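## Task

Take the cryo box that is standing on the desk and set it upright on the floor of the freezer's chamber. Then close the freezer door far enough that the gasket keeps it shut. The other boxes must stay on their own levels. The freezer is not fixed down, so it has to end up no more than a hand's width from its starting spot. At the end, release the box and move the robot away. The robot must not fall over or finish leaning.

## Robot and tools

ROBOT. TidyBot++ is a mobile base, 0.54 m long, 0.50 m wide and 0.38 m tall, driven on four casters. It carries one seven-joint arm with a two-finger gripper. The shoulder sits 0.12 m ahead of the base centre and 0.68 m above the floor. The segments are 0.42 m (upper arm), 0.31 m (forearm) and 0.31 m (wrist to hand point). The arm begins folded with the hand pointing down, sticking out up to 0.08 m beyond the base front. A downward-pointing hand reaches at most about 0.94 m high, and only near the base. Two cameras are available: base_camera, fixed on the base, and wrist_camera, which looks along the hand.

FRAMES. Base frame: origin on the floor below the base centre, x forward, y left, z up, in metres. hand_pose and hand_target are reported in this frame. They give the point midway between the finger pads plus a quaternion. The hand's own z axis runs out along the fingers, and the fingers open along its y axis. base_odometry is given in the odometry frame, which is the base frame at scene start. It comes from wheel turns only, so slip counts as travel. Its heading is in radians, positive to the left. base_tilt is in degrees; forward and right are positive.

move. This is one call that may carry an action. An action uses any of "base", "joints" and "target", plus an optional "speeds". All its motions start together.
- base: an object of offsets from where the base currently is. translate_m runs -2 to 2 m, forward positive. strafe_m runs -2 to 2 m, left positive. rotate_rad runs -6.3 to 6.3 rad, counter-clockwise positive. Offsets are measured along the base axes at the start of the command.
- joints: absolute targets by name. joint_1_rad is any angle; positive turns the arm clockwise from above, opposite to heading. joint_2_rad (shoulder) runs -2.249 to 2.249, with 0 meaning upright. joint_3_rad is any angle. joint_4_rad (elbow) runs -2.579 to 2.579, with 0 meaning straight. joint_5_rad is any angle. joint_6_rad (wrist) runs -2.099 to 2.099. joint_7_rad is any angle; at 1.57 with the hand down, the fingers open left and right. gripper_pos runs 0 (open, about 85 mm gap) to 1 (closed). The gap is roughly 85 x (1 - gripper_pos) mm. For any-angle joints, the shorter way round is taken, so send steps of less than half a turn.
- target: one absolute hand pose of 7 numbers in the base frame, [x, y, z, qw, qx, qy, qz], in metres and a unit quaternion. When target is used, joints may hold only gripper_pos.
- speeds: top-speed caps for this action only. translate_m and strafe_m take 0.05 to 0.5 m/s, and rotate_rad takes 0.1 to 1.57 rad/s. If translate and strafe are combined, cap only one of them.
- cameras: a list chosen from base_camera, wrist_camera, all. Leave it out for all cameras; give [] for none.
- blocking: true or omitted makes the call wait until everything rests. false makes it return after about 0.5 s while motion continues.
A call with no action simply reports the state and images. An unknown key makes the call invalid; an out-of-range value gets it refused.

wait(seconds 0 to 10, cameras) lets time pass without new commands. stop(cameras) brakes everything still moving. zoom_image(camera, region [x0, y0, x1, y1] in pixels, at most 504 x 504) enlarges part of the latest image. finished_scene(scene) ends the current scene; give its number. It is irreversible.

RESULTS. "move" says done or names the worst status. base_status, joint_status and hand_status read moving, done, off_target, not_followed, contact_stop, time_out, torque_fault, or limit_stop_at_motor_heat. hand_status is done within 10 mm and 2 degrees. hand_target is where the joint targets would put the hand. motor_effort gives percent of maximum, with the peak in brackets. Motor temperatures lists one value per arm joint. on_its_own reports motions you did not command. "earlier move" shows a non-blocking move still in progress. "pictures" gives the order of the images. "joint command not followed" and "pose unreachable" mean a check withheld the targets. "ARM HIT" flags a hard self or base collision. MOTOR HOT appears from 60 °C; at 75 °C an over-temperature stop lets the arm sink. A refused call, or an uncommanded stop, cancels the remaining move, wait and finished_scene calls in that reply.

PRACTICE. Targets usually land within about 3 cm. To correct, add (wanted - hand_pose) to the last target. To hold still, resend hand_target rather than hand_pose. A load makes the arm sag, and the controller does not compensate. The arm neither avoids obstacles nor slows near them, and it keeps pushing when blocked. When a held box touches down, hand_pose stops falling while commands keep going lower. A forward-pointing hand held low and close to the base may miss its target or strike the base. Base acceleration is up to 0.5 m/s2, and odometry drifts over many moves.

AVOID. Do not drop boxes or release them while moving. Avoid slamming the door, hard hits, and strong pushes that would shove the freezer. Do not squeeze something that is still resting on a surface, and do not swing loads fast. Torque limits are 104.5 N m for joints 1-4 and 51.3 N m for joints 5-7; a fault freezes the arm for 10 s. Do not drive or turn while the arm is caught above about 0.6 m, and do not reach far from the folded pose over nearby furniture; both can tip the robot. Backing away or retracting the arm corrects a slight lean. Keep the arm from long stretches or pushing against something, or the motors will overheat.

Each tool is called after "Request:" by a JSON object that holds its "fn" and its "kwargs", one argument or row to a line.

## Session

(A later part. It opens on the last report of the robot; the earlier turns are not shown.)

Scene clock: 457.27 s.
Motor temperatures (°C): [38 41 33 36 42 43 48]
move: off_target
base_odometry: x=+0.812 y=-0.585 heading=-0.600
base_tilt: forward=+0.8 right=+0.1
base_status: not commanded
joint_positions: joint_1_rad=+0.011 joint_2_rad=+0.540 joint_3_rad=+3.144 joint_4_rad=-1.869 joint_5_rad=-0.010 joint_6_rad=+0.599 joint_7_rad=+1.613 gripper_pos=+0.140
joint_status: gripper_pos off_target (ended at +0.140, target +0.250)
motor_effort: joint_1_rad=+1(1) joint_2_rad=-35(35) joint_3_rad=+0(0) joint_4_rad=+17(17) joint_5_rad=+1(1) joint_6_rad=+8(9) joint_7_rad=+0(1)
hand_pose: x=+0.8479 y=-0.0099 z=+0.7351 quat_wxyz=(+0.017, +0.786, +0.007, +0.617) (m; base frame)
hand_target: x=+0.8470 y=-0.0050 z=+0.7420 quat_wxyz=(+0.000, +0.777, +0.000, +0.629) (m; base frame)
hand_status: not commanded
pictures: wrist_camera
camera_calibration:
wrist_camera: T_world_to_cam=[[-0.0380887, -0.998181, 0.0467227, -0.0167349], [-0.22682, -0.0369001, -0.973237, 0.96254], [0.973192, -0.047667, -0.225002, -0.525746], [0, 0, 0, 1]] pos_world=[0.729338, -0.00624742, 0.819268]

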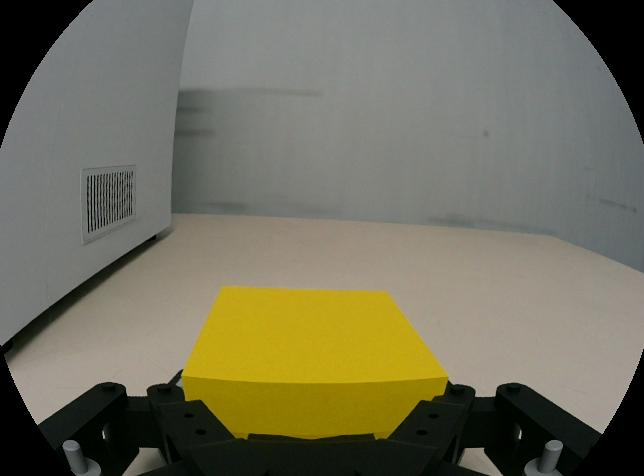

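Request:
{"fn": "move", "kwargs": {
  "target": [0.80, -0.005, 0.90, 0, 0.7771, 0, 0.6293],
  "cameras": ["wrist_camera"]
}}

Scene clock: 462.53 s.
Motor temperatures (°C): [38 41 33 36 42 43 48]
move: off_target
base_odometry: x=+0.812 y=-0.585 heading=-0.600
base_tilt: forward=+0.8 right=+0.2
base_status: not commanded
joint_positions: joint_1_rad=+0.026 joint_2_rad=+0.224 joint_3_rad=+3.130 joint_4_rad=-1.810 joint_5_rad=-0.001 joint_6_rad=+0.254 joint_7_rad=+1.604 gripper_pos=+0.140
joint_status: not commanded
motor_effort: joint_1_rad=+1(1) joint_2_rad=-30(39) joint_3_rad=+0(1) joint_4_rad=+21(22) joint_5_rad=+1(1) joint_6_rad=+9(11) joint_7_rad=+0(1)
hand_pose: x=+0.7979 y=-0.0089 z=+0.8871 quat_wxyz=(+0.014, +0.777, +0.006, +0.629) (m; base frame)
hand_target: x=+0.8000 y=-0.0050 z=+0.9000 quat_wxyz=(+0.000, +0.777, +0.000, +0.629) (m; base frame)
hand_status: off_target (0.014 m and 1.7 deg from the pose sent, 0.172 m and 2.8 deg at the start)
pictures: wrist_camera
camera_calibration:
wrist_camera: T_world_to_cam=[[-0.0359036, -0.998627, 0.0381496, -0.0188221], [-0.19725, -0.0303419, -0.979884, 1.08147], [0.979696, -0.0427064, -0.19589, -0.473803], [0, 0, 0, 1]] pos_world=[0.676827, -0.00621691, 0.967619]

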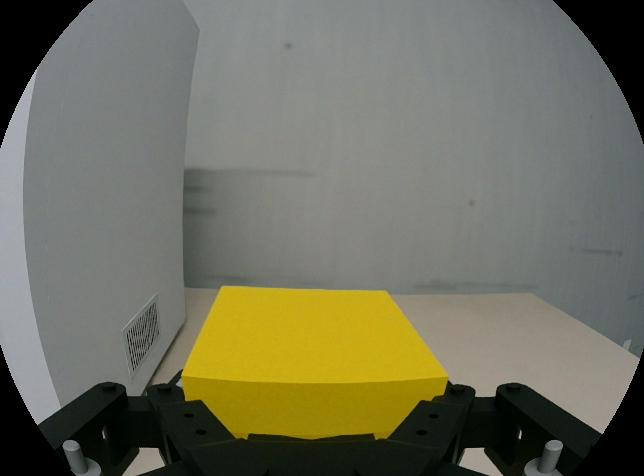

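Request:
{"fn": "move", "kwargs": {
  "base": {"translate_m": -0.30},
  "speeds": {"translate_m": 0.3},
  "target": [0.81, -0.005, 0.878, 0, 0.786, 0, 0.618],
  "cameras": []
}}

Request:
{"fn": "move", "kwargs": {
  "base": {"translate_m": 0.0, "strafe_m": 0.273, "rotate_rad": 0.175},
  "speeds": {"strafe_m": 0.3, "rotate_rad": 0.3},
  "cameras": ["wrist_camera"]
}}

Scene clock: 497.60 s.
Motor temperatures (°C): [38 40 33 37 42 43 48]
move: off_target
base_odometry: x=+0.564 y=-0.415 heading=-0.602
base_tilt: forward=+0.8 right=+0.1
base_status: done
joint_positions: joint_1_rad=+0.029 joint_2_rad=+0.263 joint_3_rad=+3.126 joint_4_rad=-1.801 joint_5_rad=-0.001 joint_6_rad=+0.249 joint_7_rad=+1.604 gripper_pos=+0.140
joint_status: not commanded
motor_effort: joint_1_rad=+1(3) joint_2_rad=-31(35) joint_3_rad=+1(2) joint_4_rad=+22(23) joint_5_rad=+0(1) joint_6_rad=+10(11) joint_7_rad=+0(1)
hand_pose: x=+0.8073 y=-0.0091 z=+0.8640 quat_wxyz=(+0.013, +0.788, +0.006, +0.616) (m; base frame)
hand_target: x=+0.8100 y=-0.0050 z=+0.8780 quat_wxyz=(+0.000, +0.786, +0.000, +0.618) (m; base frame)
hand_status: off_target (0.015 m and 1.6 deg from the pose sent, 0.016 m and 2.4 deg at the start)
pictures: none
No camera images: "cameras" was empty.

Scene clock: 499.40 s.
Motor temperatures (°C): [38 40 33 37 42 43 48]
move: done
base_odometry: x=+0.718 y=-0.190 heading=-0.425
base_tilt: forward=+0.8 right=+0.1
base_status: done
joint_positions: joint_1_rad=+0.036 joint_2_rad=+0.264 joint_3_rad=+3.115 joint_4_rad=-1.801 joint_5_rad=-0.001 joint_6_rad=+0.249 joint_7_rad=+1.604 gripper_pos=+0.140
joint_status: not commanded
motor_effort: joint_1_rad=+0(6) joint_2_rad=-30(32) joint_3_rad=+0(4) joint_4_rad=+21(22) joint_5_rad=+0(1) joint_6_rad=+9(10) joint_7_rad=+0(1)
hand_pose: x=+0.8072 y=-0.0072 z=+0.8639 quat_wxyz=(+0.010, +0.788, +0.006, +0.616) (m; base frame)
hand_target: x=+0.8100 y=-0.0050 z=+0.8780 quat_wxyz=(+0.000, +0.786, +0.000, +0.618) (m; base frame)
hand_status: not commanded
pictures: wrist_camera
camera_calibration:
wrist_camera: T_world_to_cam=[[-0.0308312, -0.998924, 0.0346462, -0.0170283], [-0.231315, -0.0265908, -0.972515, 1.08183], [0.97239, -0.037998, -0.230246, -0.451773], [0, 0, 0, 1]] pos_world=[0.689018, -0.00540956, 0.94867]

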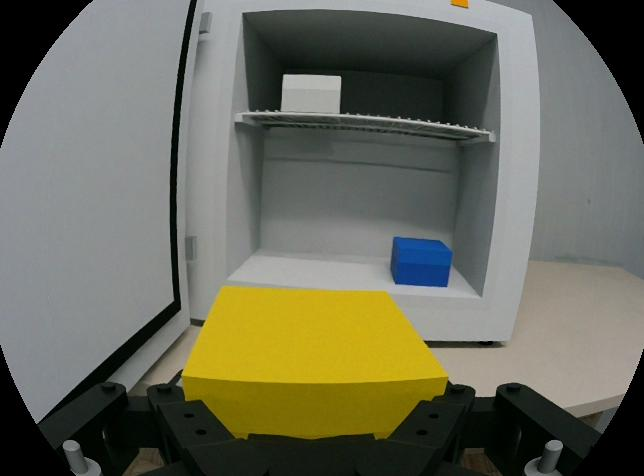

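Request:
{"fn": "move", "kwargs": {
  "base": {"translate_m": 0.26},
  "speeds": {"translate_m": 0.2},
  "cameras": ["wrist_camera"]
}}

Scene clock: 509.30 s.
Motor temperatures (°C): [38 40 33 37 42 43 48]
move: done
base_odometry: x=+0.956 y=-0.297 heading=-0.424
base_tilt: forward=+0.8 right=+0.1
base_status: done
joint_positions: joint_1_rad=+0.036 joint_2_rad=+0.267 joint_3_rad=+3.115 joint_4_rad=-1.801 joint_5_rad=-0.001 joint_6_rad=+0.249 joint_7_rad=+1.604 gripper_pos=+0.140
joint_status: not commanded
motor_effort: joint_1_rad=+1(4) joint_2_rad=-31(33) joint_3_rad=+0(3) joint_4_rad=+21(22) joint_5_rad=+0(1) joint_6_rad=+10(11) joint_7_rad=+0(1)
hand_pose: x=+0.8078 y=-0.0075 z=+0.8616 quat_wxyz=(+0.010, +0.789, +0.006, +0.614) (m; base frame)
hand_target: x=+0.8100 y=-0.0050 z=+0.8780 quat_wxyz=(+0.000, +0.786, +0.000, +0.618) (m; base frame)
hand_status: not commanded
pictures: wrist_camera
camera_calibration:
wrist_camera: T_world_to_cam=[[-0.0310558, -0.998917, 0.0346344, -0.0169997], [-0.234846, -0.0263886, -0.971674, 1.08178], [0.971536, -0.0383098, -0.233772, -0.449176], [0, 0, 0, 1]] pos_world=[0.689913, -0.00564262, 0.946717]

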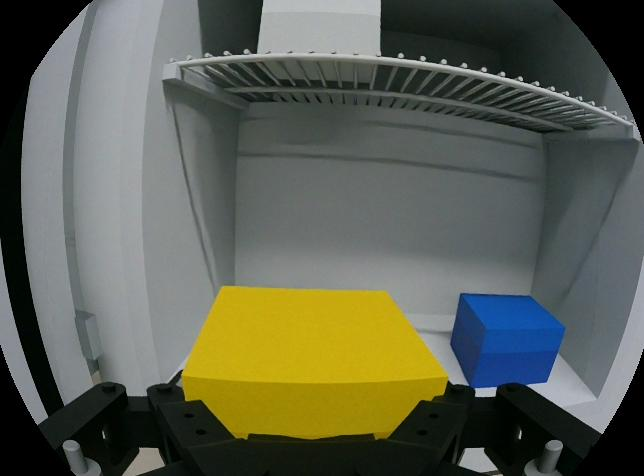

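Request:
{"fn": "move", "kwargs": {
  "base": {"translate_m": 0.145, "strafe_m": -0.012},
  "speeds": {"translate_m": 0.12},
  "cameras": ["wrist_camera"]
}}

Scene clock: 528.63 s.
Motor temperatures (°C): [38 40 33 37 42 43 48]
move: done
base_odometry: x=+1.083 y=-0.367 heading=-0.424
base_tilt: forward=+0.8 right=+0.1
base_status: done
joint_positions: joint_1_rad=+0.036 joint_2_rad=+0.267 joint_3_rad=+3.115 joint_4_rad=-1.801 joint_5_rad=-0.001 joint_6_rad=+0.249 joint_7_rad=+1.604 gripper_pos=+0.140
joint_status: not commanded
motor_effort: joint_1_rad=+0(3) joint_2_rad=-31(34) joint_3_rad=+0(2) joint_4_rad=+21(22) joint_5_rad=+1(1) joint_6_rad=+9(10) joint_7_rad=+0(1)
hand_pose: x=+0.8078 y=-0.0075 z=+0.8613 quat_wxyz=(+0.010, +0.789, +0.006, +0.614) (m; base frame)
hand_target: x=+0.8100 y=-0.0050 z=+0.8780 quat_wxyz=(+0.000, +0.786, +0.000, +0.618) (m; base frame)
hand_status: not commanded
pictures: wrist_camera
camera_calibration:
wrist_camera: T_world_to_cam=[[-0.0310388, -0.998918, 0.0346255, -0.0169975], [-0.235335, -0.0263647, -0.971557, 1.08179], [0.971419, -0.0383046, -0.234262, -0.448811], [0, 0, 0, 1]] pos_world=[0.690039, -0.0056496, 0.94647]

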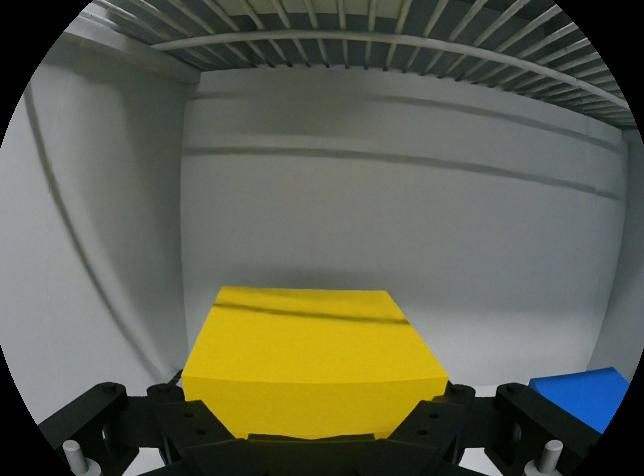

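Request:
{"fn": "move", "kwargs": {
  "target": [0.81, -0.005, 0.842, 0, 0.786, 0, 0.618],
  "cameras": ["wrist_camera"]
}}

Request:
{"fn": "move", "kwargs": {
  "target": [0.81, -0.005, 0.83, 0, 0.786, 0, 0.618],
  "cameras": []
}}

Scene clock: 536.27 s.
Motor temperatures (°C): [38 40 33 37 42 43 48]
move: off_target
base_odometry: x=+1.083 y=-0.367 heading=-0.424
base_tilt: forward=+0.8 right=+0.1
base_status: not commanded
joint_positions: joint_1_rad=+0.036 joint_2_rad=+0.304 joint_3_rad=+3.116 joint_4_rad=-1.836 joint_5_rad=-0.001 joint_6_rad=+0.292 joint_7_rad=+1.604 gripper_pos=+0.140
joint_status: not commanded
motor_effort: joint_1_rad=+1(1) joint_2_rad=-31(34) joint_3_rad=+0(1) joint_4_rad=+21(22) joint_5_rad=+0(1) joint_6_rad=+10(11) joint_7_rad=+0(1)
hand_pose: x=+0.8087 y=-0.0078 z=+0.8284 quat_wxyz=(+0.010, +0.798, +0.006, +0.602) (m; base frame)
hand_target: x=+0.8100 y=-0.0050 z=+0.8420 quat_wxyz=(+0.000, +0.786, +0.000, +0.618) (m; base frame)
hand_status: off_target (0.014 m and 2.6 deg from the pose sent, 0.020 m and 1.5 deg at the start)
pictures: wrist_camera
camera_calibration:
wrist_camera: T_world_to_cam=[[-0.0305075, -0.998939, 0.0344934, -0.0165069], [-0.263662, -0.0252446, -0.964285, 1.067], [0.964133, -0.0385125, -0.262612, -0.428008], [0, 0, 0, 1]] pos_world=[0.69348, -0.00603713, 0.91706]

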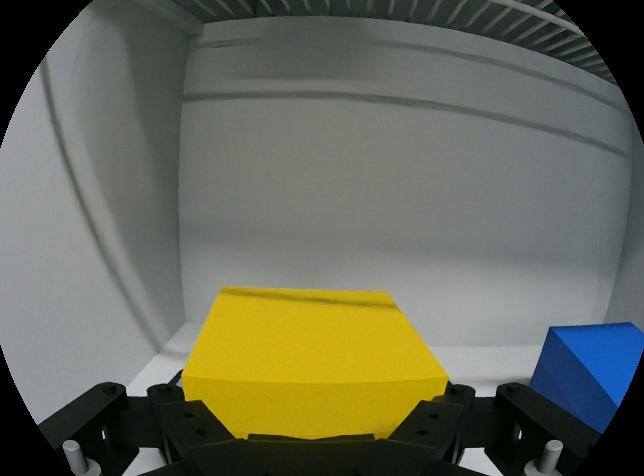

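Scene clock: 536.93 s.
Motor temperatures (°C): [38 40 33 37 42 43 48]
move: off_target
base_odometry: x=+1.083 y=-0.367 heading=-0.424
base_tilt: forward=+0.9 right=+0.2
base_status: not commanded
joint_positions: joint_1_rad=+0.036 joint_2_rad=+0.316 joint_3_rad=+3.116 joint_4_rad=-1.853 joint_5_rad=-0.001 joint_6_rad=+0.320 joint_7_rad=+1.604 gripper_pos=+0.140
joint_status: not commanded
motor_effort: joint_1_rad=+0(1) joint_2_rad=-32(32) joint_3_rad=+0(0) joint_4_rad=+20(22) joint_5_rad=+0(1) joint_6_rad=+9(11) joint_7_rad=+0(1)
hand_pose: x=+0.8084 y=-0.0080 z=+0.8191 quat_wxyz=(+0.010, +0.798, +0.005, +0.602) (m; base frame)
hand_target: x=+0.8100 y=-0.0050 z=+0.8300 quat_wxyz=(+0.000, +0.786, +0.000, +0.618) (m; base frame)
hand_status: off_target (0.011 m and 2.7 deg from the pose sent, 0.003 m and 2.6 deg at the start)
pictures: none
No camera images: "cameras" was empty.

Request:
{"fn": "move", "kwargs": {
  "target": [0.81, -0.005, 0.829, 0, 0.7755, 0, 0.6313],
  "cameras": ["wrist_camera"]
}}

Request:
{"fn": "move", "kwargs": {
  "target": [0.81, -0.005, 0.821, 0, 0.7755, 0, 0.6313],
  "cameras": []
}}

Request:
{"fn": "move", "kwargs": {
  "target": [0.81, -0.005, 0.814, 0, 0.7755, 0, 0.6313],
  "cameras": ["wrist_camera"]
}}

Scene clock: 543.17 s.
Motor temperatures (°C): [38 40 33 37 42 43 48]
move: off_target
base_odometry: x=+1.083 y=-0.367 heading=-0.424
base_tilt: forward=+0.8 right=+0.1
base_status: not commanded
joint_positions: joint_1_rad=+0.034 joint_2_rad=+0.325 joint_3_rad=+3.120 joint_4_rad=-1.879 joint_5_rad=-0.001 joint_6_rad=+0.389 joint_7_rad=+1.604 gripper_pos=+0.140
joint_status: not commanded
motor_effort: joint_1_rad=+0(1) joint_2_rad=-32(33) joint_3_rad=+0(0) joint_4_rad=+20(21) joint_5_rad=+1(1) joint_6_rad=+10(10) joint_7_rad=+0(1)
hand_pose: x=+0.8085 y=-0.0090 z=+0.8190 quat_wxyz=(+0.011, +0.788, +0.005, +0.615) (m; base frame)
hand_target: x=+0.8100 y=-0.0050 z=+0.8290 quat_wxyz=(+0.000, +0.776, +0.000, +0.631) (m; base frame)
hand_status: off_target (0.011 m and 2.7 deg from the pose sent, 0.010 m and 4.5 deg at the start)
pictures: wrist_camera
camera_calibration:
wrist_camera: T_world_to_cam=[[-0.0338851, -0.998828, 0.0345711, -0.0147038], [-0.231813, -0.0257928, -0.972418, 1.03871], [0.97217, -0.0409645, -0.230667, -0.46297], [0, 0, 0, 1]] pos_world=[0.690373, -0.00686079, 0.903773]

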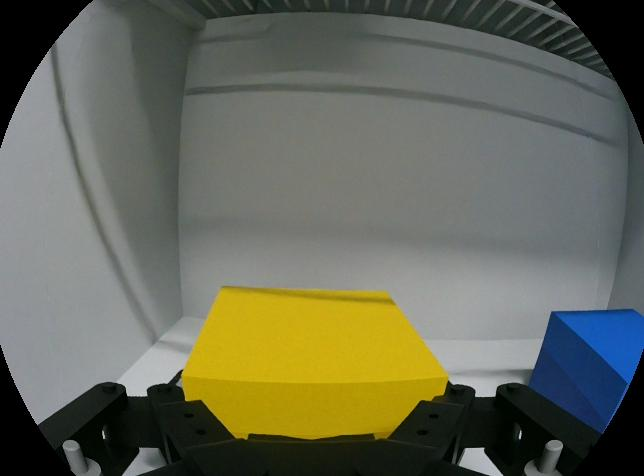

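Scene clock: 543.73 s.
Motor temperatures (°C): [38 40 33 37 42 43 48]
move: off_target
base_odometry: x=+1.083 y=-0.367 heading=-0.424
base_tilt: forward=+0.8 right=+0.2
base_status: not commanded
joint_positions: joint_1_rad=+0.034 joint_2_rad=+0.334 joint_3_rad=+3.120 joint_4_rad=-1.889 joint_5_rad=-0.001 joint_6_rad=+0.414 joint_7_rad=+1.604 gripper_pos=+0.140
joint_status: not commanded
motor_effort: joint_1_rad=+1(1) joint_2_rad=-31(32) joint_3_rad=+0(1) joint_4_rad=+20(20) joint_5_rad=+0(1) joint_6_rad=+9(10) joint_7_rad=+0(0)
hand_pose: x=+0.8088 y=-0.0092 z=+0.8150 quat_wxyz=(+0.011, +0.786, +0.005, +0.618) (m; base frame)
hand_target: x=+0.8100 y=-0.0050 z=+0.8210 quat_wxyz=(+0.000, +0.776, +0.000, +0.631) (m; base frame)
hand_status: off_target (0.007 m and 2.4 deg from the pose sent, 0.005 m and 2.7 deg at the start)
pictures: none
No camera images: "cameras" was empty.

Scene clock: 544.27 s.
Motor temperatures (°C): [38 40 33 37 42 43 48]
move: done
base_odometry: x=+1.083 y=-0.367 heading=-0.424
base_tilt: forward=+0.8 right=+0.1
base_status: not commanded
joint_positions: joint_1_rad=+0.034 joint_2_rad=+0.339 joint_3_rad=+3.120 joint_4_rad=-1.896 joint_5_rad=-0.001 joint_6_rad=+0.439 joint_7_rad=+1.604 gripper_pos=+0.140
joint_status: not commanded
motor_effort: joint_1_rad=+1(1) joint_2_rad=-30(31) joint_3_rad=+0(0) joint_4_rad=+19(20) joint_5_rad=+0(1) joint_6_rad=+9(10) joint_7_rad=+0(1)
hand_pose: x=+0.8094 y=-0.0094 z=+0.8153 quat_wxyz=(+0.012, +0.782, +0.005, +0.623) (m; base frame)
hand_target: x=+0.8100 y=-0.0050 z=+0.8140 quat_wxyz=(+0.000, +0.776, +0.000, +0.631) (m; base frame)
hand_status: done (0.005 m and 1.9 deg from the pose sent, 0.004 m and 2.4 deg at the start)
pictures: wrist_camera
camera_calibration:
wrist_camera: T_world_to_cam=[[-0.0352424, -0.998794, 0.0341797, -0.0134933], [-0.213181, -0.0259005, -0.976669, 1.02374], [0.976377, -0.0417067, -0.212011, -0.483383], [0, 0, 0, 1]] pos_world=[0.689729, -0.00712198, 0.897831]

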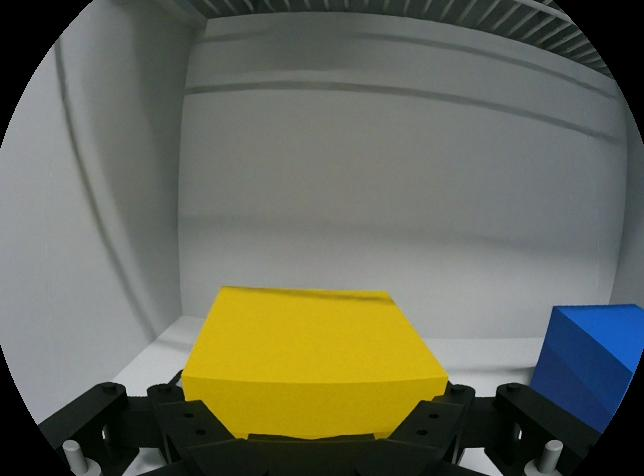

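Request:
{"fn": "move", "kwargs": {
  "target": [0.81, -0.005, 0.808, 0, 0.779, 0, 0.627],
  "cameras": []
}}

Scene clock: 548.13 s.
Motor temperatures (°C): [38 40 33 37 42 43 48]
move: done
base_odometry: x=+1.083 y=-0.367 heading=-0.424
base_tilt: forward=+0.8 right=+0.2
base_status: not commanded
joint_positions: joint_1_rad=+0.034 joint_2_rad=+0.339 joint_3_rad=+3.120 joint_4_rad=-1.896 joint_5_rad=-0.001 joint_6_rad=+0.439 joint_7_rad=+1.604 gripper_pos=+0.140
joint_status: not commanded
motor_effort: joint_1_rad=+0(1) joint_2_rad=-29(30) joint_3_rad=+0(0) joint_4_rad=+18(19) joint_5_rad=+0(1) joint_6_rad=+7(9) joint_7_rad=+0(0)
hand_pose: x=+0.8095 y=-0.0094 z=+0.8151 quat_wxyz=(+0.012, +0.782, +0.005, +0.623) (m; base frame)
hand_target: x=+0.8100 y=-0.0050 z=+0.8080 quat_wxyz=(+0.000, +0.779, +0.000, +0.627) (m; base frame)
hand_status: done (0.008 m and 1.6 deg from the pose sent, 0.009 m and 1.6 deg at the start)
pictures: none
No camera images: "cameras" was empty.

Resting on the floor. Release.

Request:
{"fn": "move", "kwargs": {
  "joints": {"gripper_pos": 0.07},
  "cameras": []
}}

Request:
{"fn": "move", "kwargs": {
  "joints": {"gripper_pos": 0.0},
  "cameras": ["wrist_camera"]
}}

Request:
{"fn": "move", "kwargs": {
  "base": {"translate_m": -0.10},
  "speeds": {"translate_m": 0.1},
  "cameras": ["wrist_camera"]
}}

Scene clock: 553.63 s.
Motor temperatures (°C): [38 40 33 37 42 43 48]
move: done
base_odometry: x=+1.083 y=-0.367 heading=-0.424
base_tilt: forward=+0.8 right=+0.2
base_status: not commanded
joint_positions: joint_1_rad=+0.034 joint_2_rad=+0.344 joint_3_rad=+3.121 joint_4_rad=-1.897 joint_5_rad=-0.001 joint_6_rad=+0.439 joint_7_rad=+1.604 gripper_pos=+0.070
joint_status: all done
motor_effort: joint_1_rad=+1(1) joint_2_rad=-30(30) joint_3_rad=+0(1) joint_4_rad=+18(19) joint_5_rad=+1(1) joint_6_rad=+9(9) joint_7_rad=+0(0)
hand_pose: x=+0.8101 y=-0.0095 z=+0.8114 quat_wxyz=(+0.012, +0.784, +0.005, +0.621) (m; base frame)
hand_target: x=+0.8100 y=-0.0050 z=+0.8080 quat_wxyz=(+0.000, +0.779, +0.000, +0.627) (m; base frame)
hand_status: not commanded
pictures: none
No camera images: "cameras" was empty.

Scene clock: 554.10 s.
Motor temperatures (°C): [38 40 33 37 42 43 48]
move: done
base_odometry: x=+1.083 y=-0.367 heading=-0.424
base_tilt: forward=+0.8 right=+0.1
base_status: not commanded
joint_positions: joint_1_rad=+0.034 joint_2_rad=+0.345 joint_3_rad=+3.121 joint_4_rad=-1.897 joint_5_rad=-0.001 joint_6_rad=+0.439 joint_7_rad=+1.604 gripper_pos=+0.000
joint_status: all done
motor_effort: joint_1_rad=+0(1) joint_2_rad=-32(32) joint_3_rad=+0(0) joint_4_rad=+19(19) joint_5_rad=+0(1) joint_6_rad=+9(9) joint_7_rad=+0(1)
hand_pose: x=+0.8102 y=-0.0096 z=+0.8107 quat_wxyz=(+0.012, +0.784, +0.005, +0.620) (m; base frame)
hand_target: x=+0.8100 y=-0.0050 z=+0.8080 quat_wxyz=(+0.000, +0.779, +0.000, +0.627) (m; base frame)
hand_status: not commanded
pictures: wrist_camera
camera_calibration:
wrist_camera: T_world_to_cam=[[-0.0352533, -0.998788, 0.0343395, -0.0136005], [-0.219658, -0.0257767, -0.975236, 1.02343], [0.97494, -0.0419233, -0.218483, -0.478698], [0, 0, 0, 1]] pos_world=[0.691028, -0.00727183, 0.893969]

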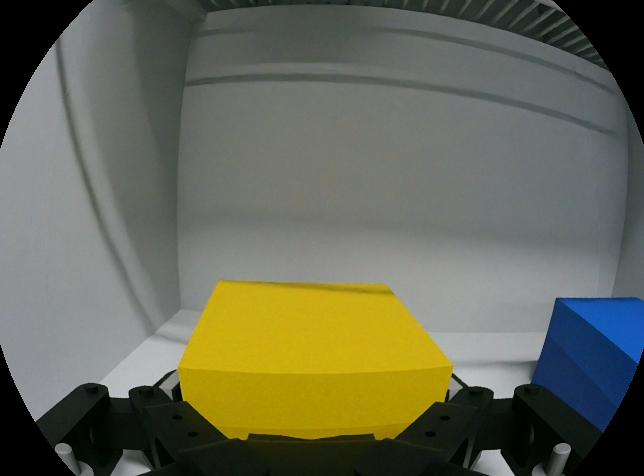

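Scene clock: 555.63 s.
Motor temperatures (°C): [38 40 33 37 42 43 48]
move: done
base_odometry: x=+0.992 y=-0.326 heading=-0.424
base_tilt: forward=+0.8 right=+0.1
base_status: done
joint_positions: joint_1_rad=+0.032 joint_2_rad=+0.352 joint_3_rad=+3.122 joint_4_rad=-1.900 joint_5_rad=-0.001 joint_6_rad=+0.439 joint_7_rad=+1.604 gripper_pos=+0.000
joint_status: not commanded
motor_effort: joint_1_rad=+0(2) joint_2_rad=-30(32) joint_3_rad=+0(1) joint_4_rad=+19(19) joint_5_rad=+1(1) joint_6_rad=+8(10) joint_7_rad=+0(1)
hand_pose: x=+0.8103 y=-0.0091 z=+0.8043 quat_wxyz=(+0.012, +0.787, +0.005, +0.616) (m; base frame)
hand_target: x=+0.8100 y=-0.0050 z=+0.8080 quat_wxyz=(+0.000, +0.779, +0.000, +0.627) (m; base frame)
hand_status: not commanded
pictures: wrist_camera
camera_calibration:
wrist_camera: T_world_to_cam=[[-0.034276, -0.998802, 0.034914, -0.0141482], [-0.229244, -0.0261457, -0.973018, 1.0232], [0.972765, -0.041355, -0.228073, -0.470741], [0, 0, 0, 1]] pos_world=[0.691998, -0.00684632, 0.888727]

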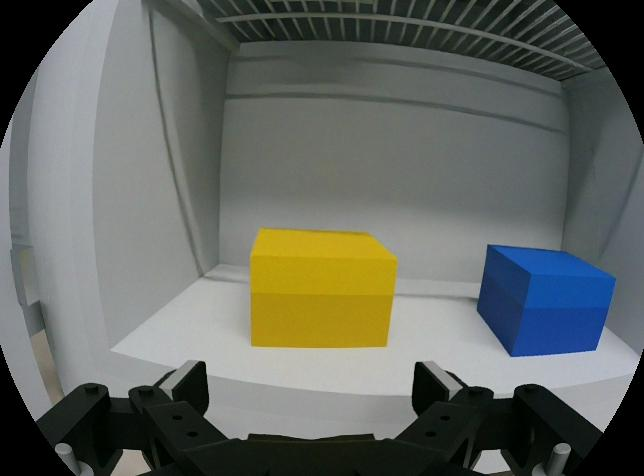

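Request:
{"fn": "move", "kwargs": {
  "base": {"translate_m": -0.28},
  "speeds": {"translate_m": 0.3},
  "cameras": ["wrist_camera"]
}}

Request:
{"fn": "move", "kwargs": {
  "base": {"translate_m": -0.27},
  "target": [0.70, 0.0, 0.94, 0, 0.7071, 0, 0.7071],
  "joints": {"gripper_pos": 1.0},
  "cameras": ["wrist_camera"]
}}

Scene clock: 592.87 s.
Motor temperatures (°C): [38 40 33 36 42 43 48]
move: done
base_odometry: x=+0.736 y=-0.212 heading=-0.423
base_tilt: forward=+0.8 right=+0.1
base_status: done
joint_positions: joint_1_rad=+0.031 joint_2_rad=+0.355 joint_3_rad=+3.123 joint_4_rad=-1.901 joint_5_rad=-0.001 joint_6_rad=+0.439 joint_7_rad=+1.604 gripper_pos=+0.000
joint_status: not commanded
motor_effort: joint_1_rad=+1(1) joint_2_rad=-30(33) joint_3_rad=+0(1) joint_4_rad=+18(20) joint_5_rad=+1(1) joint_6_rad=+8(9) joint_7_rad=+0(1)
hand_pose: x=+0.8102 y=-0.0090 z=+0.8020 quat_wxyz=(+0.012, +0.788, +0.005, +0.615) (m; base frame)
hand_target: x=+0.8100 y=-0.0050 z=+0.8080 quat_wxyz=(+0.000, +0.779, +0.000, +0.627) (m; base frame)
hand_status: not commanded
pictures: wrist_camera
camera_calibration:
wrist_camera: T_world_to_cam=[[-0.0339764, -0.998808, 0.0350496, -0.0142958], [-0.232728, -0.0261988, -0.972189, 1.02312], [0.971948, -0.0411885, -0.231561, -0.467692], [0, 0, 0, 1]] pos_world=[0.692196, -0.00673773, 0.886871]

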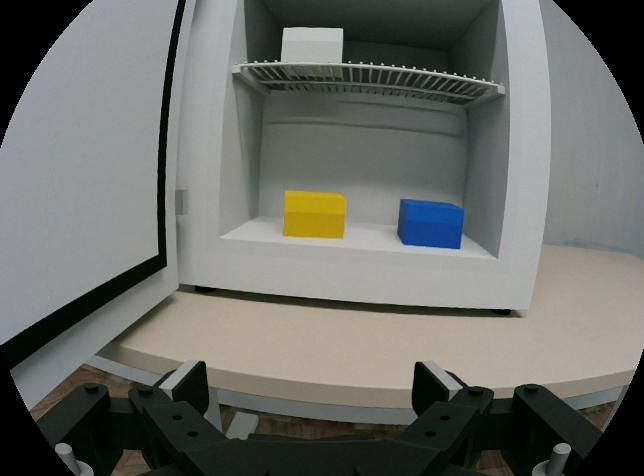

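Scene clock: 594.63 s.
Motor temperatures (°C): [38 40 33 36 42 43 48]
move: off_target
base_odometry: x=+0.490 y=-0.101 heading=-0.423
base_tilt: forward=+0.8 right=+0.1
base_status: done
joint_positions: joint_1_rad=+0.008 joint_2_rad=-0.006 joint_3_rad=+3.136 joint_4_rad=-2.096 joint_5_rad=-0.001 joint_6_rad=+0.493 joint_7_rad=+1.604 gripper_pos=+0.999
joint_status: all done
motor_effort: joint_1_rad=+1(2) joint_2_rad=-20(35) joint_3_rad=+0(1) joint_4_rad=+20(21) joint_5_rad=+1(1) joint_6_rad=+10(10) joint_7_rad=+0(1)
hand_pose: x=+0.7007 y=-0.0002 z=+0.9382 quat_wxyz=(+0.012, +0.716, +0.010, +0.698) (m; base frame)
hand_target: x=+0.7000 y=+0.0000 z=+0.9400 quat_wxyz=(+0.000, +0.707, +0.000, +0.707) (m; base frame)
hand_status: off_target (0.002 m and 2.4 deg from the pose sent, 0.177 m and 14.2 deg at the start)
pictures: wrist_camera
camera_calibration:
wrist_camera: T_world_to_cam=[[-0.0313924, -0.998849, 0.0362639, -0.0169678], [-0.0157681, -0.0357824, -0.999235, 1.0036], [0.999383, -0.0319402, -0.0146266, -0.552032], [0, 0, 0, 1]] pos_world=[0.566983, 0.00133104, 0.995376]

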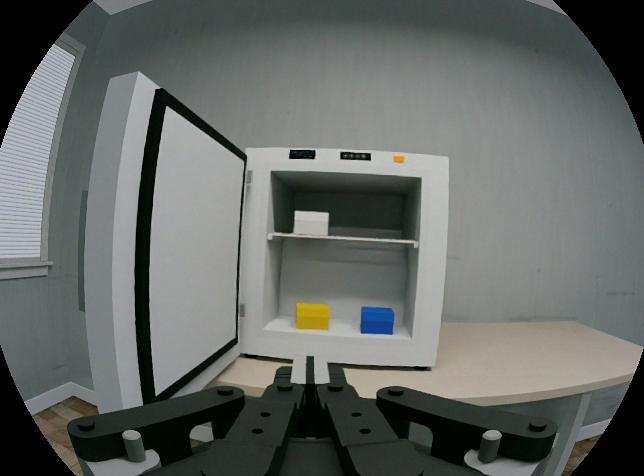

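Request:
{"fn": "move", "kwargs": {
  "base": {"translate_m": 0.144, "strafe_m": 0.998, "rotate_rad": -0.96},
  "speeds": {"strafe_m": 0.4},
  "cameras": ["wrist_camera"]
}}

Scene clock: 603.67 s.
Motor temperatures (°C): [38 40 33 36 42 43 48]
move: done
base_odometry: x=+1.031 y=+0.750 heading=-1.384
base_tilt: forward=+0.8 right=+0.2
base_status: done
joint_positions: joint_1_rad=-0.001 joint_2_rad=-0.001 joint_3_rad=+3.153 joint_4_rad=-2.098 joint_5_rad=-0.001 joint_6_rad=+0.494 joint_7_rad=+1.604 gripper_pos=+0.999
joint_status: not commanded
motor_effort: joint_1_rad=+1(3) joint_2_rad=-19(21) joint_3_rad=+1(2) joint_4_rad=+20(21) joint_5_rad=+1(1) joint_6_rad=+8(10) joint_7_rad=+1(1)
hand_pose: x=+0.7018 y=-0.0046 z=+0.9348 quat_wxyz=(+0.015, +0.718, +0.008, +0.696) (m; base frame)
hand_target: x=+0.7000 y=+0.0000 z=+0.9400 quat_wxyz=(+0.000, +0.707, +0.000, +0.707) (m; base frame)
hand_status: not commanded
pictures: wrist_camera
camera_calibration:
wrist_camera: T_world_to_cam=[[-0.0387211, -0.998588, 0.036373, -0.0161612], [-0.0211601, -0.0355727, -0.999143, 1.00383], [0.999026, -0.0394576, -0.0197528, -0.548345], [0, 0, 0, 1]] pos_world=[0.568426, -0.00206572, 0.992727]

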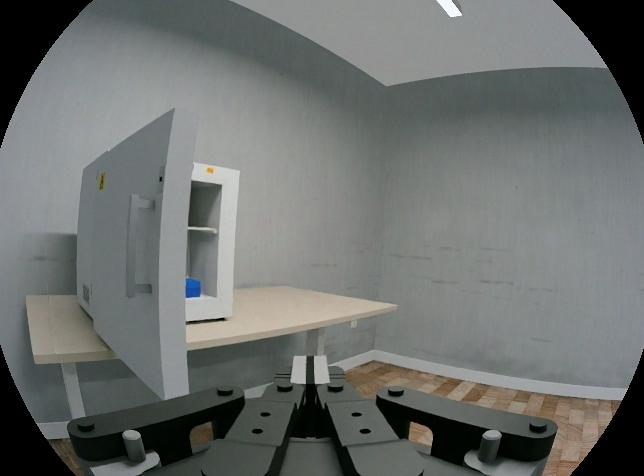

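Request:
{"fn": "move", "kwargs": {
  "base": {"translate_m": 0.242, "strafe_m": 0.492, "rotate_rad": -0.263},
  "speeds": {"strafe_m": 0.3},
  "target": [0.72, 0.0, 0.84, 0, 0.7071, 0, 0.7071],
  "cameras": ["wrist_camera"]
}}

Request:
{"fn": "move", "kwargs": {
  "target": [0.85, 0.0, 0.84, 0, 0.7071, 0, 0.7071],
  "cameras": ["wrist_camera"]
}}

Scene clock: 632.37 s.
Motor temperatures (°C): [38 40 33 36 42 43 48]
move: off_target
base_odometry: x=+1.559 y=+0.604 heading=-1.649
base_tilt: forward=+0.8 right=+0.2
base_status: done
joint_positions: joint_1_rad=-0.002 joint_2_rad=+0.242 joint_3_rad=+3.158 joint_4_rad=-2.239 joint_5_rad=-0.001 joint_6_rad=+0.869 joint_7_rad=+1.604 gripper_pos=+0.999
joint_status: not commanded
motor_effort: joint_1_rad=+1(3) joint_2_rad=-25(27) joint_3_rad=+1(3) joint_4_rad=+16(20) joint_5_rad=+0(2) joint_6_rad=+9(10) joint_7_rad=+0(1)
hand_pose: x=+0.7238 y=-0.0063 z=+0.8294 quat_wxyz=(+0.017, +0.721, +0.008, +0.692) (m; base frame)
hand_target: x=+0.7200 y=+0.0000 z=+0.8400 quat_wxyz=(+0.000, +0.707, +0.000, +0.707) (m; base frame)
hand_status: off_target (0.013 m and 3.2 deg from the pose sent, 0.097 m and 2.6 deg at the start)
pictures: wrist_camera
camera_calibration:
wrist_camera: T_world_to_cam=[[-0.0419815, -0.998288, 0.0407283, -0.0144643], [-0.0304345, -0.0394675, -0.998757, 0.905285], [0.998655, -0.0431688, -0.0287255, -0.564829], [0, 0, 0, 1]] pos_world=[0.591014, -0.00309313, 0.888524]

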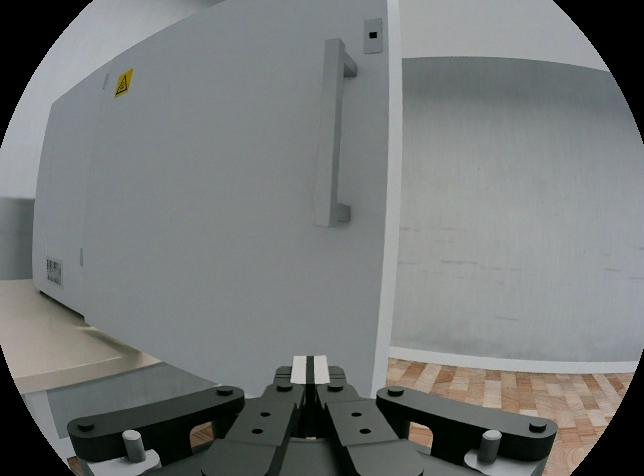

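Scene clock: 633.90 s.
Motor temperatures (°C): [38 40 33 36 42 43 48]
move: off_target
base_odometry: x=+1.559 y=+0.604 heading=-1.649
base_tilt: forward=+0.8 right=+0.1
base_status: not commanded
joint_positions: joint_1_rad=-0.002 joint_2_rad=+0.468 joint_3_rad=+3.158 joint_4_rad=-1.893 joint_5_rad=-0.001 joint_6_rad=+0.808 joint_7_rad=+1.604 gripper_pos=+0.999
joint_status: not commanded
motor_effort: joint_1_rad=+1(1) joint_2_rad=-33(34) joint_3_rad=+0(1) joint_4_rad=+18(18) joint_5_rad=+1(1) joint_6_rad=+9(10) joint_7_rad=+0(1)
hand_pose: x=+0.8413 y=-0.0064 z=+0.8394 quat_wxyz=(+0.018, +0.701, +0.009, +0.713) (m; base frame)
hand_target: x=+0.8500 y=+0.0000 z=+0.8400 quat_wxyz=(+0.000, +0.707, +0.000, +0.707) (m; base frame)
hand_status: off_target (0.011 m and 2.6 deg from the pose sent, 0.127 m and 3.2 deg at the start)
pictures: wrist_camera
camera_calibration:
wrist_camera: T_world_to_cam=[[-0.0427885, -0.998188, 0.0423117, -0.0106482], [0.0278776, -0.0435269, -0.998663, 0.869654], [0.998695, -0.0415518, 0.0296896, -0.73089], [0, 0, 0, 1]] pos_world=[0.705237, -0.0031453, 0.890642]

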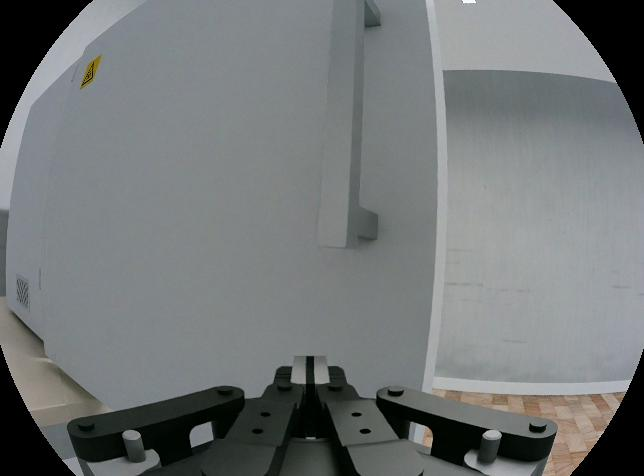

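Request:
{"fn": "move", "kwargs": {
  "base": {"translate_m": 0.155, "strafe_m": -0.245, "rotate_rad": 0.25},
  "speeds": {"strafe_m": 0.14, "rotate_rad": 0.12},
  "cameras": ["wrist_camera"]
}}

Request:
{"fn": "move", "kwargs": {
  "base": {"translate_m": 0.125, "strafe_m": -0.245, "rotate_rad": 0.25},
  "speeds": {"strafe_m": 0.14, "rotate_rad": 0.12},
  "cameras": ["wrist_camera"]
}}

Scene clock: 651.30 s.
Motor temperatures (°C): [38 40 33 36 42 43 48]
move: done
base_odometry: x=+1.303 y=+0.468 heading=-1.397
base_tilt: forward=+0.8 right=+0.2
base_status: done
joint_positions: joint_1_rad=-0.006 joint_2_rad=+0.469 joint_3_rad=+3.158 joint_4_rad=-1.891 joint_5_rad=-0.001 joint_6_rad=+0.806 joint_7_rad=+1.604 gripper_pos=+0.999
joint_status: not commanded
motor_effort: joint_1_rad=+1(4) joint_2_rad=-33(35) joint_3_rad=+0(3) joint_4_rad=+18(19) joint_5_rad=+0(1) joint_6_rad=+9(10) joint_7_rad=+0(1)
hand_pose: x=+0.8420 y=-0.0042 z=+0.8391 quat_wxyz=(+0.017, +0.701, +0.010, +0.713) (m; base frame)
hand_target: x=+0.8500 y=+0.0000 z=+0.8400 quat_wxyz=(+0.000, +0.707, +0.000, +0.707) (m; base frame)
hand_status: not commanded
pictures: wrist_camera
camera_calibration:
wrist_camera: T_world_to_cam=[[-0.0397852, -0.998301, 0.0425729, -0.0111828], [0.026934, -0.0436626, -0.998683, 0.870216], [0.998845, -0.0385862, 0.0286254, -0.730749], [0, 0, 0, 1]] pos_world=[0.706021, -0.00136466, 0.890464]

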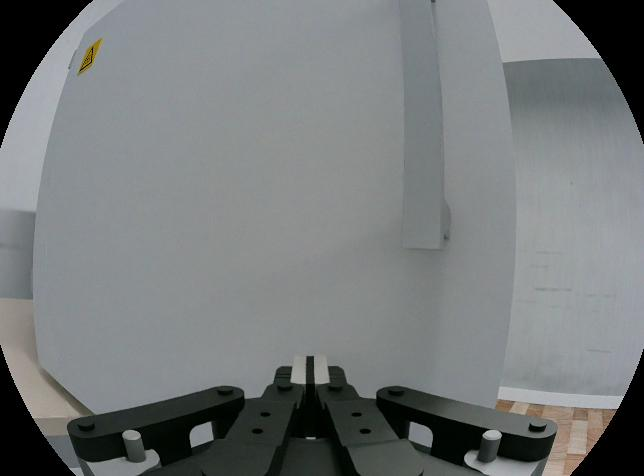

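Scene clock: 653.87 s.
Motor temperatures (°C): [38 40 33 36 42 43 48]
move: done
base_odometry: x=+1.083 y=+0.303 heading=-1.148
base_tilt: forward=+0.8 right=+0.2
base_status: done
joint_positions: joint_1_rad=-0.007 joint_2_rad=+0.469 joint_3_rad=+3.158 joint_4_rad=-1.891 joint_5_rad=-0.001 joint_6_rad=+0.805 joint_7_rad=+1.604 gripper_pos=+0.999
joint_status: not commanded
motor_effort: joint_1_rad=+0(6) joint_2_rad=-33(35) joint_3_rad=+0(3) joint_4_rad=+17(19) joint_5_rad=+1(1) joint_6_rad=+8(10) joint_7_rad=+0(1)
hand_pose: x=+0.8422 y=-0.0033 z=+0.8386 quat_wxyz=(+0.017, +0.702, +0.011, +0.712) (m; base frame)
hand_target: x=+0.8500 y=+0.0000 z=+0.8400 quat_wxyz=(+0.000, +0.707, +0.000, +0.707) (m; base frame)
hand_status: not commanded
pictures: wrist_camera
camera_calibration:
wrist_camera: T_world_to_cam=[[-0.0384867, -0.998345, 0.0427288, -0.0114512], [0.0260527, -0.0437485, -0.998703, 0.870579], [0.998919, -0.0373236, 0.0276934, -0.730166], [0, 0, 0, 1]] pos_world=[0.706255, -0.000598151, 0.89016]

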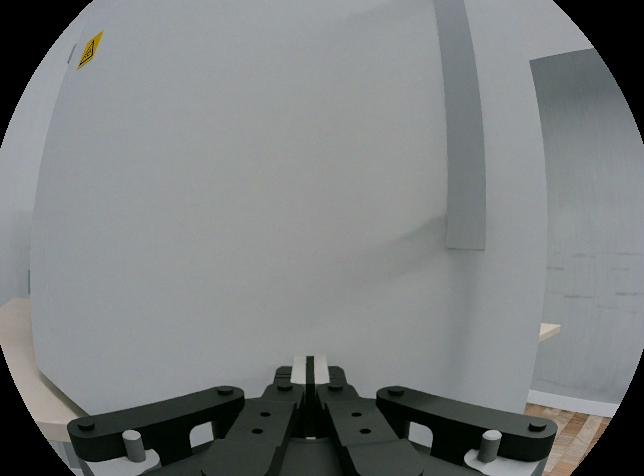

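Request:
{"fn": "move", "kwargs": {
  "base": {"translate_m": 0.125, "strafe_m": -0.245, "rotate_rad": 0.25},
  "speeds": {"strafe_m": 0.14, "rotate_rad": 0.12},
  "cameras": []
}}

Request:
{"fn": "move", "kwargs": {
  "base": {"translate_m": 0.125, "strafe_m": -0.245, "rotate_rad": 0.25},
  "speeds": {"strafe_m": 0.14, "rotate_rad": 0.12},
  "cameras": ["wrist_camera"]
}}

Request:
{"fn": "move", "kwargs": {
  "base": {"translate_m": 0.10, "strafe_m": -0.196, "rotate_rad": 0.2},
  "speeds": {"strafe_m": 0.1, "rotate_rad": 0.1},
  "cameras": ["wrist_camera"]
}}

Scene clock: 673.70 s.
Motor temperatures (°C): [38 40 33 36 42 43 48]
move: done
base_odometry: x=+0.911 y=+0.088 heading=-0.899
base_tilt: forward=+0.8 right=+0.2
base_status: done
joint_positions: joint_1_rad=-0.008 joint_2_rad=+0.470 joint_3_rad=+3.158 joint_4_rad=-1.890 joint_5_rad=-0.001 joint_6_rad=+0.804 joint_7_rad=+1.604 gripper_pos=+0.999
joint_status: not commanded
motor_effort: joint_1_rad=+1(5) joint_2_rad=-33(35) joint_3_rad=+1(3) joint_4_rad=+17(19) joint_5_rad=+1(1) joint_6_rad=+9(10) joint_7_rad=+0(1)
hand_pose: x=+0.8424 y=-0.0029 z=+0.8384 quat_wxyz=(+0.017, +0.702, +0.011, +0.712) (m; base frame)
hand_target: x=+0.8500 y=+0.0000 z=+0.8400 quat_wxyz=(+0.000, +0.707, +0.000, +0.707) (m; base frame)
hand_status: not commanded
pictures: none
No camera images: "cameras" was empty.

Scene clock: 676.30 s.
Motor temperatures (°C): [38 40 33 36 42 43 48]
move: done
base_odometry: x=+0.796 y=-0.162 heading=-0.650
base_tilt: forward=+0.8 right=+0.2
base_status: done
joint_positions: joint_1_rad=-0.009 joint_2_rad=+0.470 joint_3_rad=+3.158 joint_4_rad=-1.890 joint_5_rad=-0.001 joint_6_rad=+0.804 joint_7_rad=+1.604 gripper_pos=+0.999
joint_status: not commanded
motor_effort: joint_1_rad=+0(5) joint_2_rad=-34(35) joint_3_rad=+0(4) joint_4_rad=+17(19) joint_5_rad=+0(2) joint_6_rad=+9(10) joint_7_rad=+0(1)
hand_pose: x=+0.8425 y=-0.0022 z=+0.8382 quat_wxyz=(+0.017, +0.702, +0.011, +0.712) (m; base frame)
hand_target: x=+0.8500 y=+0.0000 z=+0.8400 quat_wxyz=(+0.000, +0.707, +0.000, +0.707) (m; base frame)
hand_status: not commanded
pictures: wrist_camera
camera_calibration:
wrist_camera: T_world_to_cam=[[-0.0369765, -0.9984, 0.0427827, -0.0116707], [0.0251779, -0.0437291, -0.998726, 0.870906], [0.998999, -0.0358523, 0.0267546, -0.729687], [0, 0, 0, 1]] pos_world=[0.706597, 0.000270994, 0.889819]

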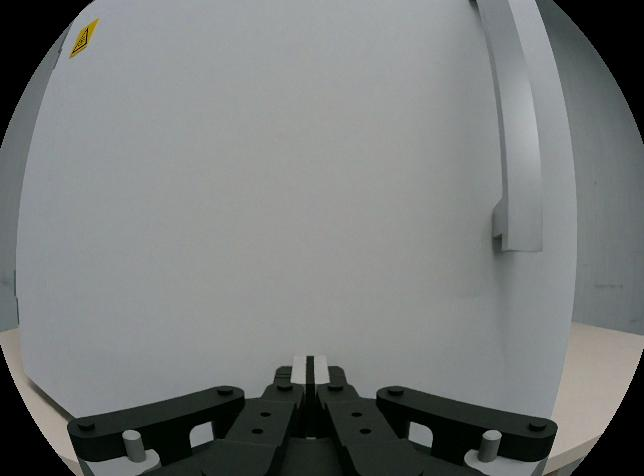

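Scene clock: 679.07 s.
Motor temperatures (°C): [38 40 33 36 42 43 48]
move: done
base_odometry: x=+0.757 y=-0.379 heading=-0.448
base_tilt: forward=+0.8 right=+0.2
base_status: done
joint_positions: joint_1_rad=-0.006 joint_2_rad=+0.470 joint_3_rad=+3.158 joint_4_rad=-1.890 joint_5_rad=-0.001 joint_6_rad=+0.804 joint_7_rad=+1.604 gripper_pos=+0.999
joint_status: not commanded
motor_effort: joint_1_rad=+0(5) joint_2_rad=-34(35) joint_3_rad=+0(4) joint_4_rad=+17(19) joint_5_rad=+0(1) joint_6_rad=+8(10) joint_7_rad=+0(1)
hand_pose: x=+0.8425 y=-0.0038 z=+0.8381 quat_wxyz=(+0.017, +0.702, +0.011, +0.712) (m; base frame)
hand_target: x=+0.8500 y=+0.0000 z=+0.8400 quat_wxyz=(+0.000, +0.707, +0.000, +0.707) (m; base frame)
hand_status: not commanded
pictures: wrist_camera
camera_calibration:
wrist_camera: T_world_to_cam=[[-0.0392128, -0.998317, 0.0427354, -0.011374], [0.0249241, -0.0437322, -0.998732, 0.871007], [0.99892, -0.0380979, 0.026597, -0.7296], [0, 0, 0, 1]] pos_world=[0.706657, -0.00106001, 0.889795]

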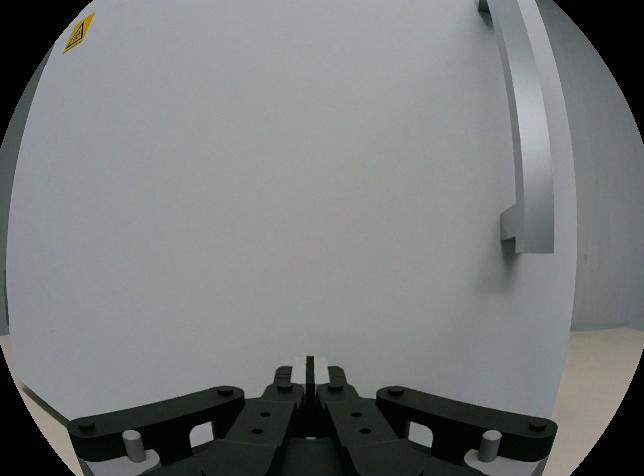

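Request:
{"fn": "move", "kwargs": {
  "base": {"translate_m": 0.078, "strafe_m": -0.17, "rotate_rad": 0.17},
  "speeds": {"strafe_m": 0.08, "rotate_rad": 0.1},
  "cameras": ["wrist_camera"]
}}

Scene clock: 688.97 s.
Motor temperatures (°C): [38 40 33 36 42 43 48]
move: done
base_odometry: x=+0.754 y=-0.566 heading=-0.276
base_tilt: forward=+0.8 right=+0.2
base_status: done
joint_positions: joint_1_rad=-0.007 joint_2_rad=+0.471 joint_3_rad=+3.158 joint_4_rad=-1.890 joint_5_rad=-0.001 joint_6_rad=+0.804 joint_7_rad=+1.604 gripper_pos=+0.999
joint_status: not commanded
motor_effort: joint_1_rad=+1(6) joint_2_rad=-33(35) joint_3_rad=+0(4) joint_4_rad=+18(18) joint_5_rad=+1(1) joint_6_rad=+9(10) joint_7_rad=+0(1)
hand_pose: x=+0.8426 y=-0.0033 z=+0.8380 quat_wxyz=(+0.017, +0.702, +0.011, +0.712) (m; base frame)
hand_target: x=+0.8500 y=+0.0000 z=+0.8400 quat_wxyz=(+0.000, +0.707, +0.000, +0.707) (m; base frame)
hand_status: not commanded
pictures: wrist_camera
camera_calibration:
wrist_camera: T_world_to_cam=[[-0.0385061, -0.998339, 0.0428485, -0.0115351], [0.0248067, -0.0438221, -0.998731, 0.871033], [0.99895, -0.0373943, 0.0264529, -0.729521], [0, 0, 0, 1]] pos_world=[0.706703, -0.000625391, 0.88972]

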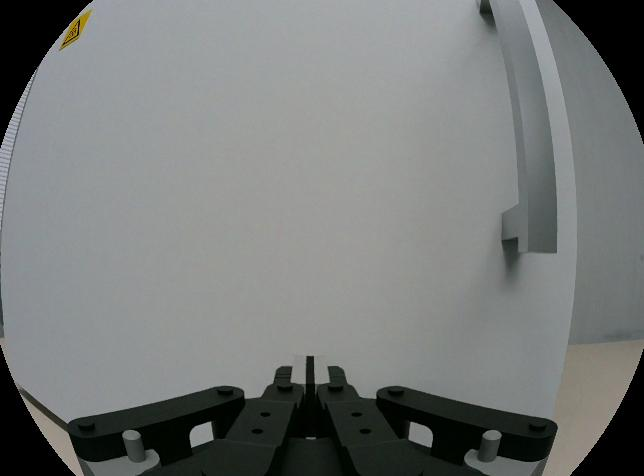

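Request:
{"fn": "move", "kwargs": {
  "base": {"translate_m": 0.019, "strafe_m": -0.0065},
  "speeds": {"translate_m": 0.06},
  "cameras": ["wrist_camera"]
}}

Scene clock: 695.90 s.
Motor temperatures (°C): [38 40 33 36 42 43 48]
move: done
base_odometry: x=+0.770 y=-0.578 heading=-0.277
base_tilt: forward=+0.8 right=+0.1
base_status: done
joint_positions: joint_1_rad=-0.012 joint_2_rad=+0.447 joint_3_rad=+3.156 joint_4_rad=-1.919 joint_5_rad=-0.001 joint_6_rad=+0.800 joint_7_rad=+1.604 gripper_pos=+0.999
joint_status: not commanded
motor_effort: joint_1_rad=+2(7) joint_2_rad=-27(34) joint_3_rad=+2(4) joint_4_rad=+26(31) joint_5_rad=+0(2) joint_6_rad=+9(11) joint_7_rad=+0(1)
hand_pose: x=+0.8324 y=+0.0011 z=+0.8383 quat_wxyz=(+0.014, +0.705, +0.013, +0.709) (m; base frame)
hand_target: x=+0.8500 y=+0.0000 z=+0.8400 quat_wxyz=(+0.000, +0.707, +0.000, +0.707) (m; base frame)
hand_status: not commanded
pictures: wrist_camera
camera_calibration:
wrist_camera: T_world_to_cam=[[-0.0318721, -0.998615, 0.0418682, -0.012253], [0.0159987, -0.0423938, -0.998973, 0.879311], [0.999364, -0.0311695, 0.0173278, -0.711929], [0, 0, 0, 1]] pos_world=[0.697018, 0.00285086, 0.891257]

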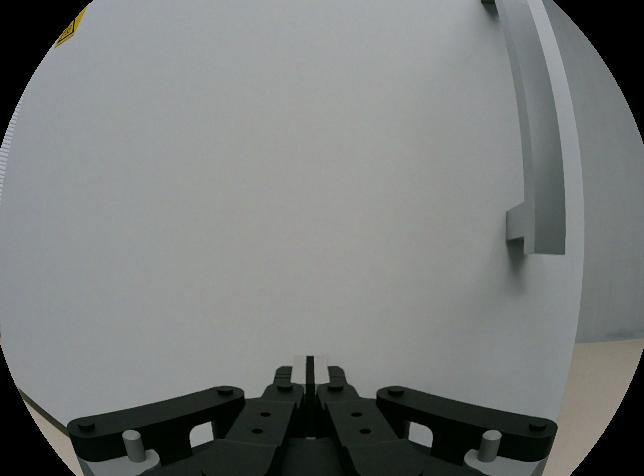

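Request:
{"fn": "move", "kwargs": {
  "base": {"translate_m": 0.012, "strafe_m": -0.004},
  "speeds": {"translate_m": 0.06},
  "cameras": []
}}

Request:
{"fn": "move", "kwargs": {
  "base": {"translate_m": -0.35},
  "speeds": {"translate_m": 0.25},
  "cameras": ["wrist_camera"]
}}

Scene clock: 703.07 s.
Motor temperatures (°C): [38 40 33 37 42 43 48]
move: done
base_odometry: x=+0.780 y=-0.585 heading=-0.277
base_tilt: forward=+0.8 right=+0.1
base_status: done
joint_positions: joint_1_rad=-0.015 joint_2_rad=+0.433 joint_3_rad=+3.155 joint_4_rad=-1.936 joint_5_rad=-0.001 joint_6_rad=+0.799 joint_7_rad=+1.604 gripper_pos=+0.999
joint_status: not commanded
motor_effort: joint_1_rad=+2(4) joint_2_rad=-25(28) joint_3_rad=+2(4) joint_4_rad=+30(34) joint_5_rad=+0(2) joint_6_rad=+9(11) joint_7_rad=+0(1)
hand_pose: x=+0.8264 y=+0.0039 z=+0.8383 quat_wxyz=(+0.013, +0.707, +0.014, +0.707) (m; base frame)
hand_target: x=+0.8500 y=+0.0000 z=+0.8400 quat_wxyz=(+0.000, +0.707, +0.000, +0.707) (m; base frame)
hand_status: not commanded
pictures: none
No camera images: "cameras" was empty.

Scene clock: 705.30 s.
Motor temperatures (°C): [38 40 33 37 42 43 48]
move: done
base_odometry: x=+0.443 y=-0.490 heading=-0.276
base_tilt: forward=+0.8 right=+0.2
base_status: done
joint_positions: joint_1_rad=-0.014 joint_2_rad=+0.477 joint_3_rad=+3.155 joint_4_rad=-1.875 joint_5_rad=-0.001 joint_6_rad=+0.799 joint_7_rad=+1.604 gripper_pos=+0.999
joint_status: not commanded
motor_effort: joint_1_rad=+1(4) joint_2_rad=-33(36) joint_3_rad=+0(3) joint_4_rad=+18(29) joint_5_rad=+0(1) joint_6_rad=+9(10) joint_7_rad=+0(1)
hand_pose: x=+0.8466 y=+0.0035 z=+0.8398 quat_wxyz=(+0.013, +0.701, +0.014, +0.713) (m; base frame)
hand_target: x=+0.8500 y=+0.0000 z=+0.8400 quat_wxyz=(+0.000, +0.707, +0.000, +0.707) (m; base frame)
hand_status: not commanded
pictures: wrist_camera
camera_calibration:
wrist_camera: T_world_to_cam=[[-0.0288578, -0.998736, 0.0411495, -0.0113617], [0.0285593, -0.0419737, -0.99871, 0.869779], [0.999175, -0.0276454, 0.0297344, -0.736345], [0, 0, 0, 1]] pos_world=[0.710569, 0.00480392, 0.891019]

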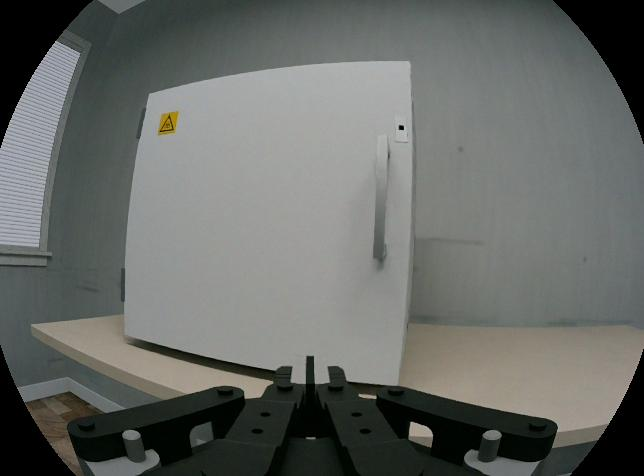

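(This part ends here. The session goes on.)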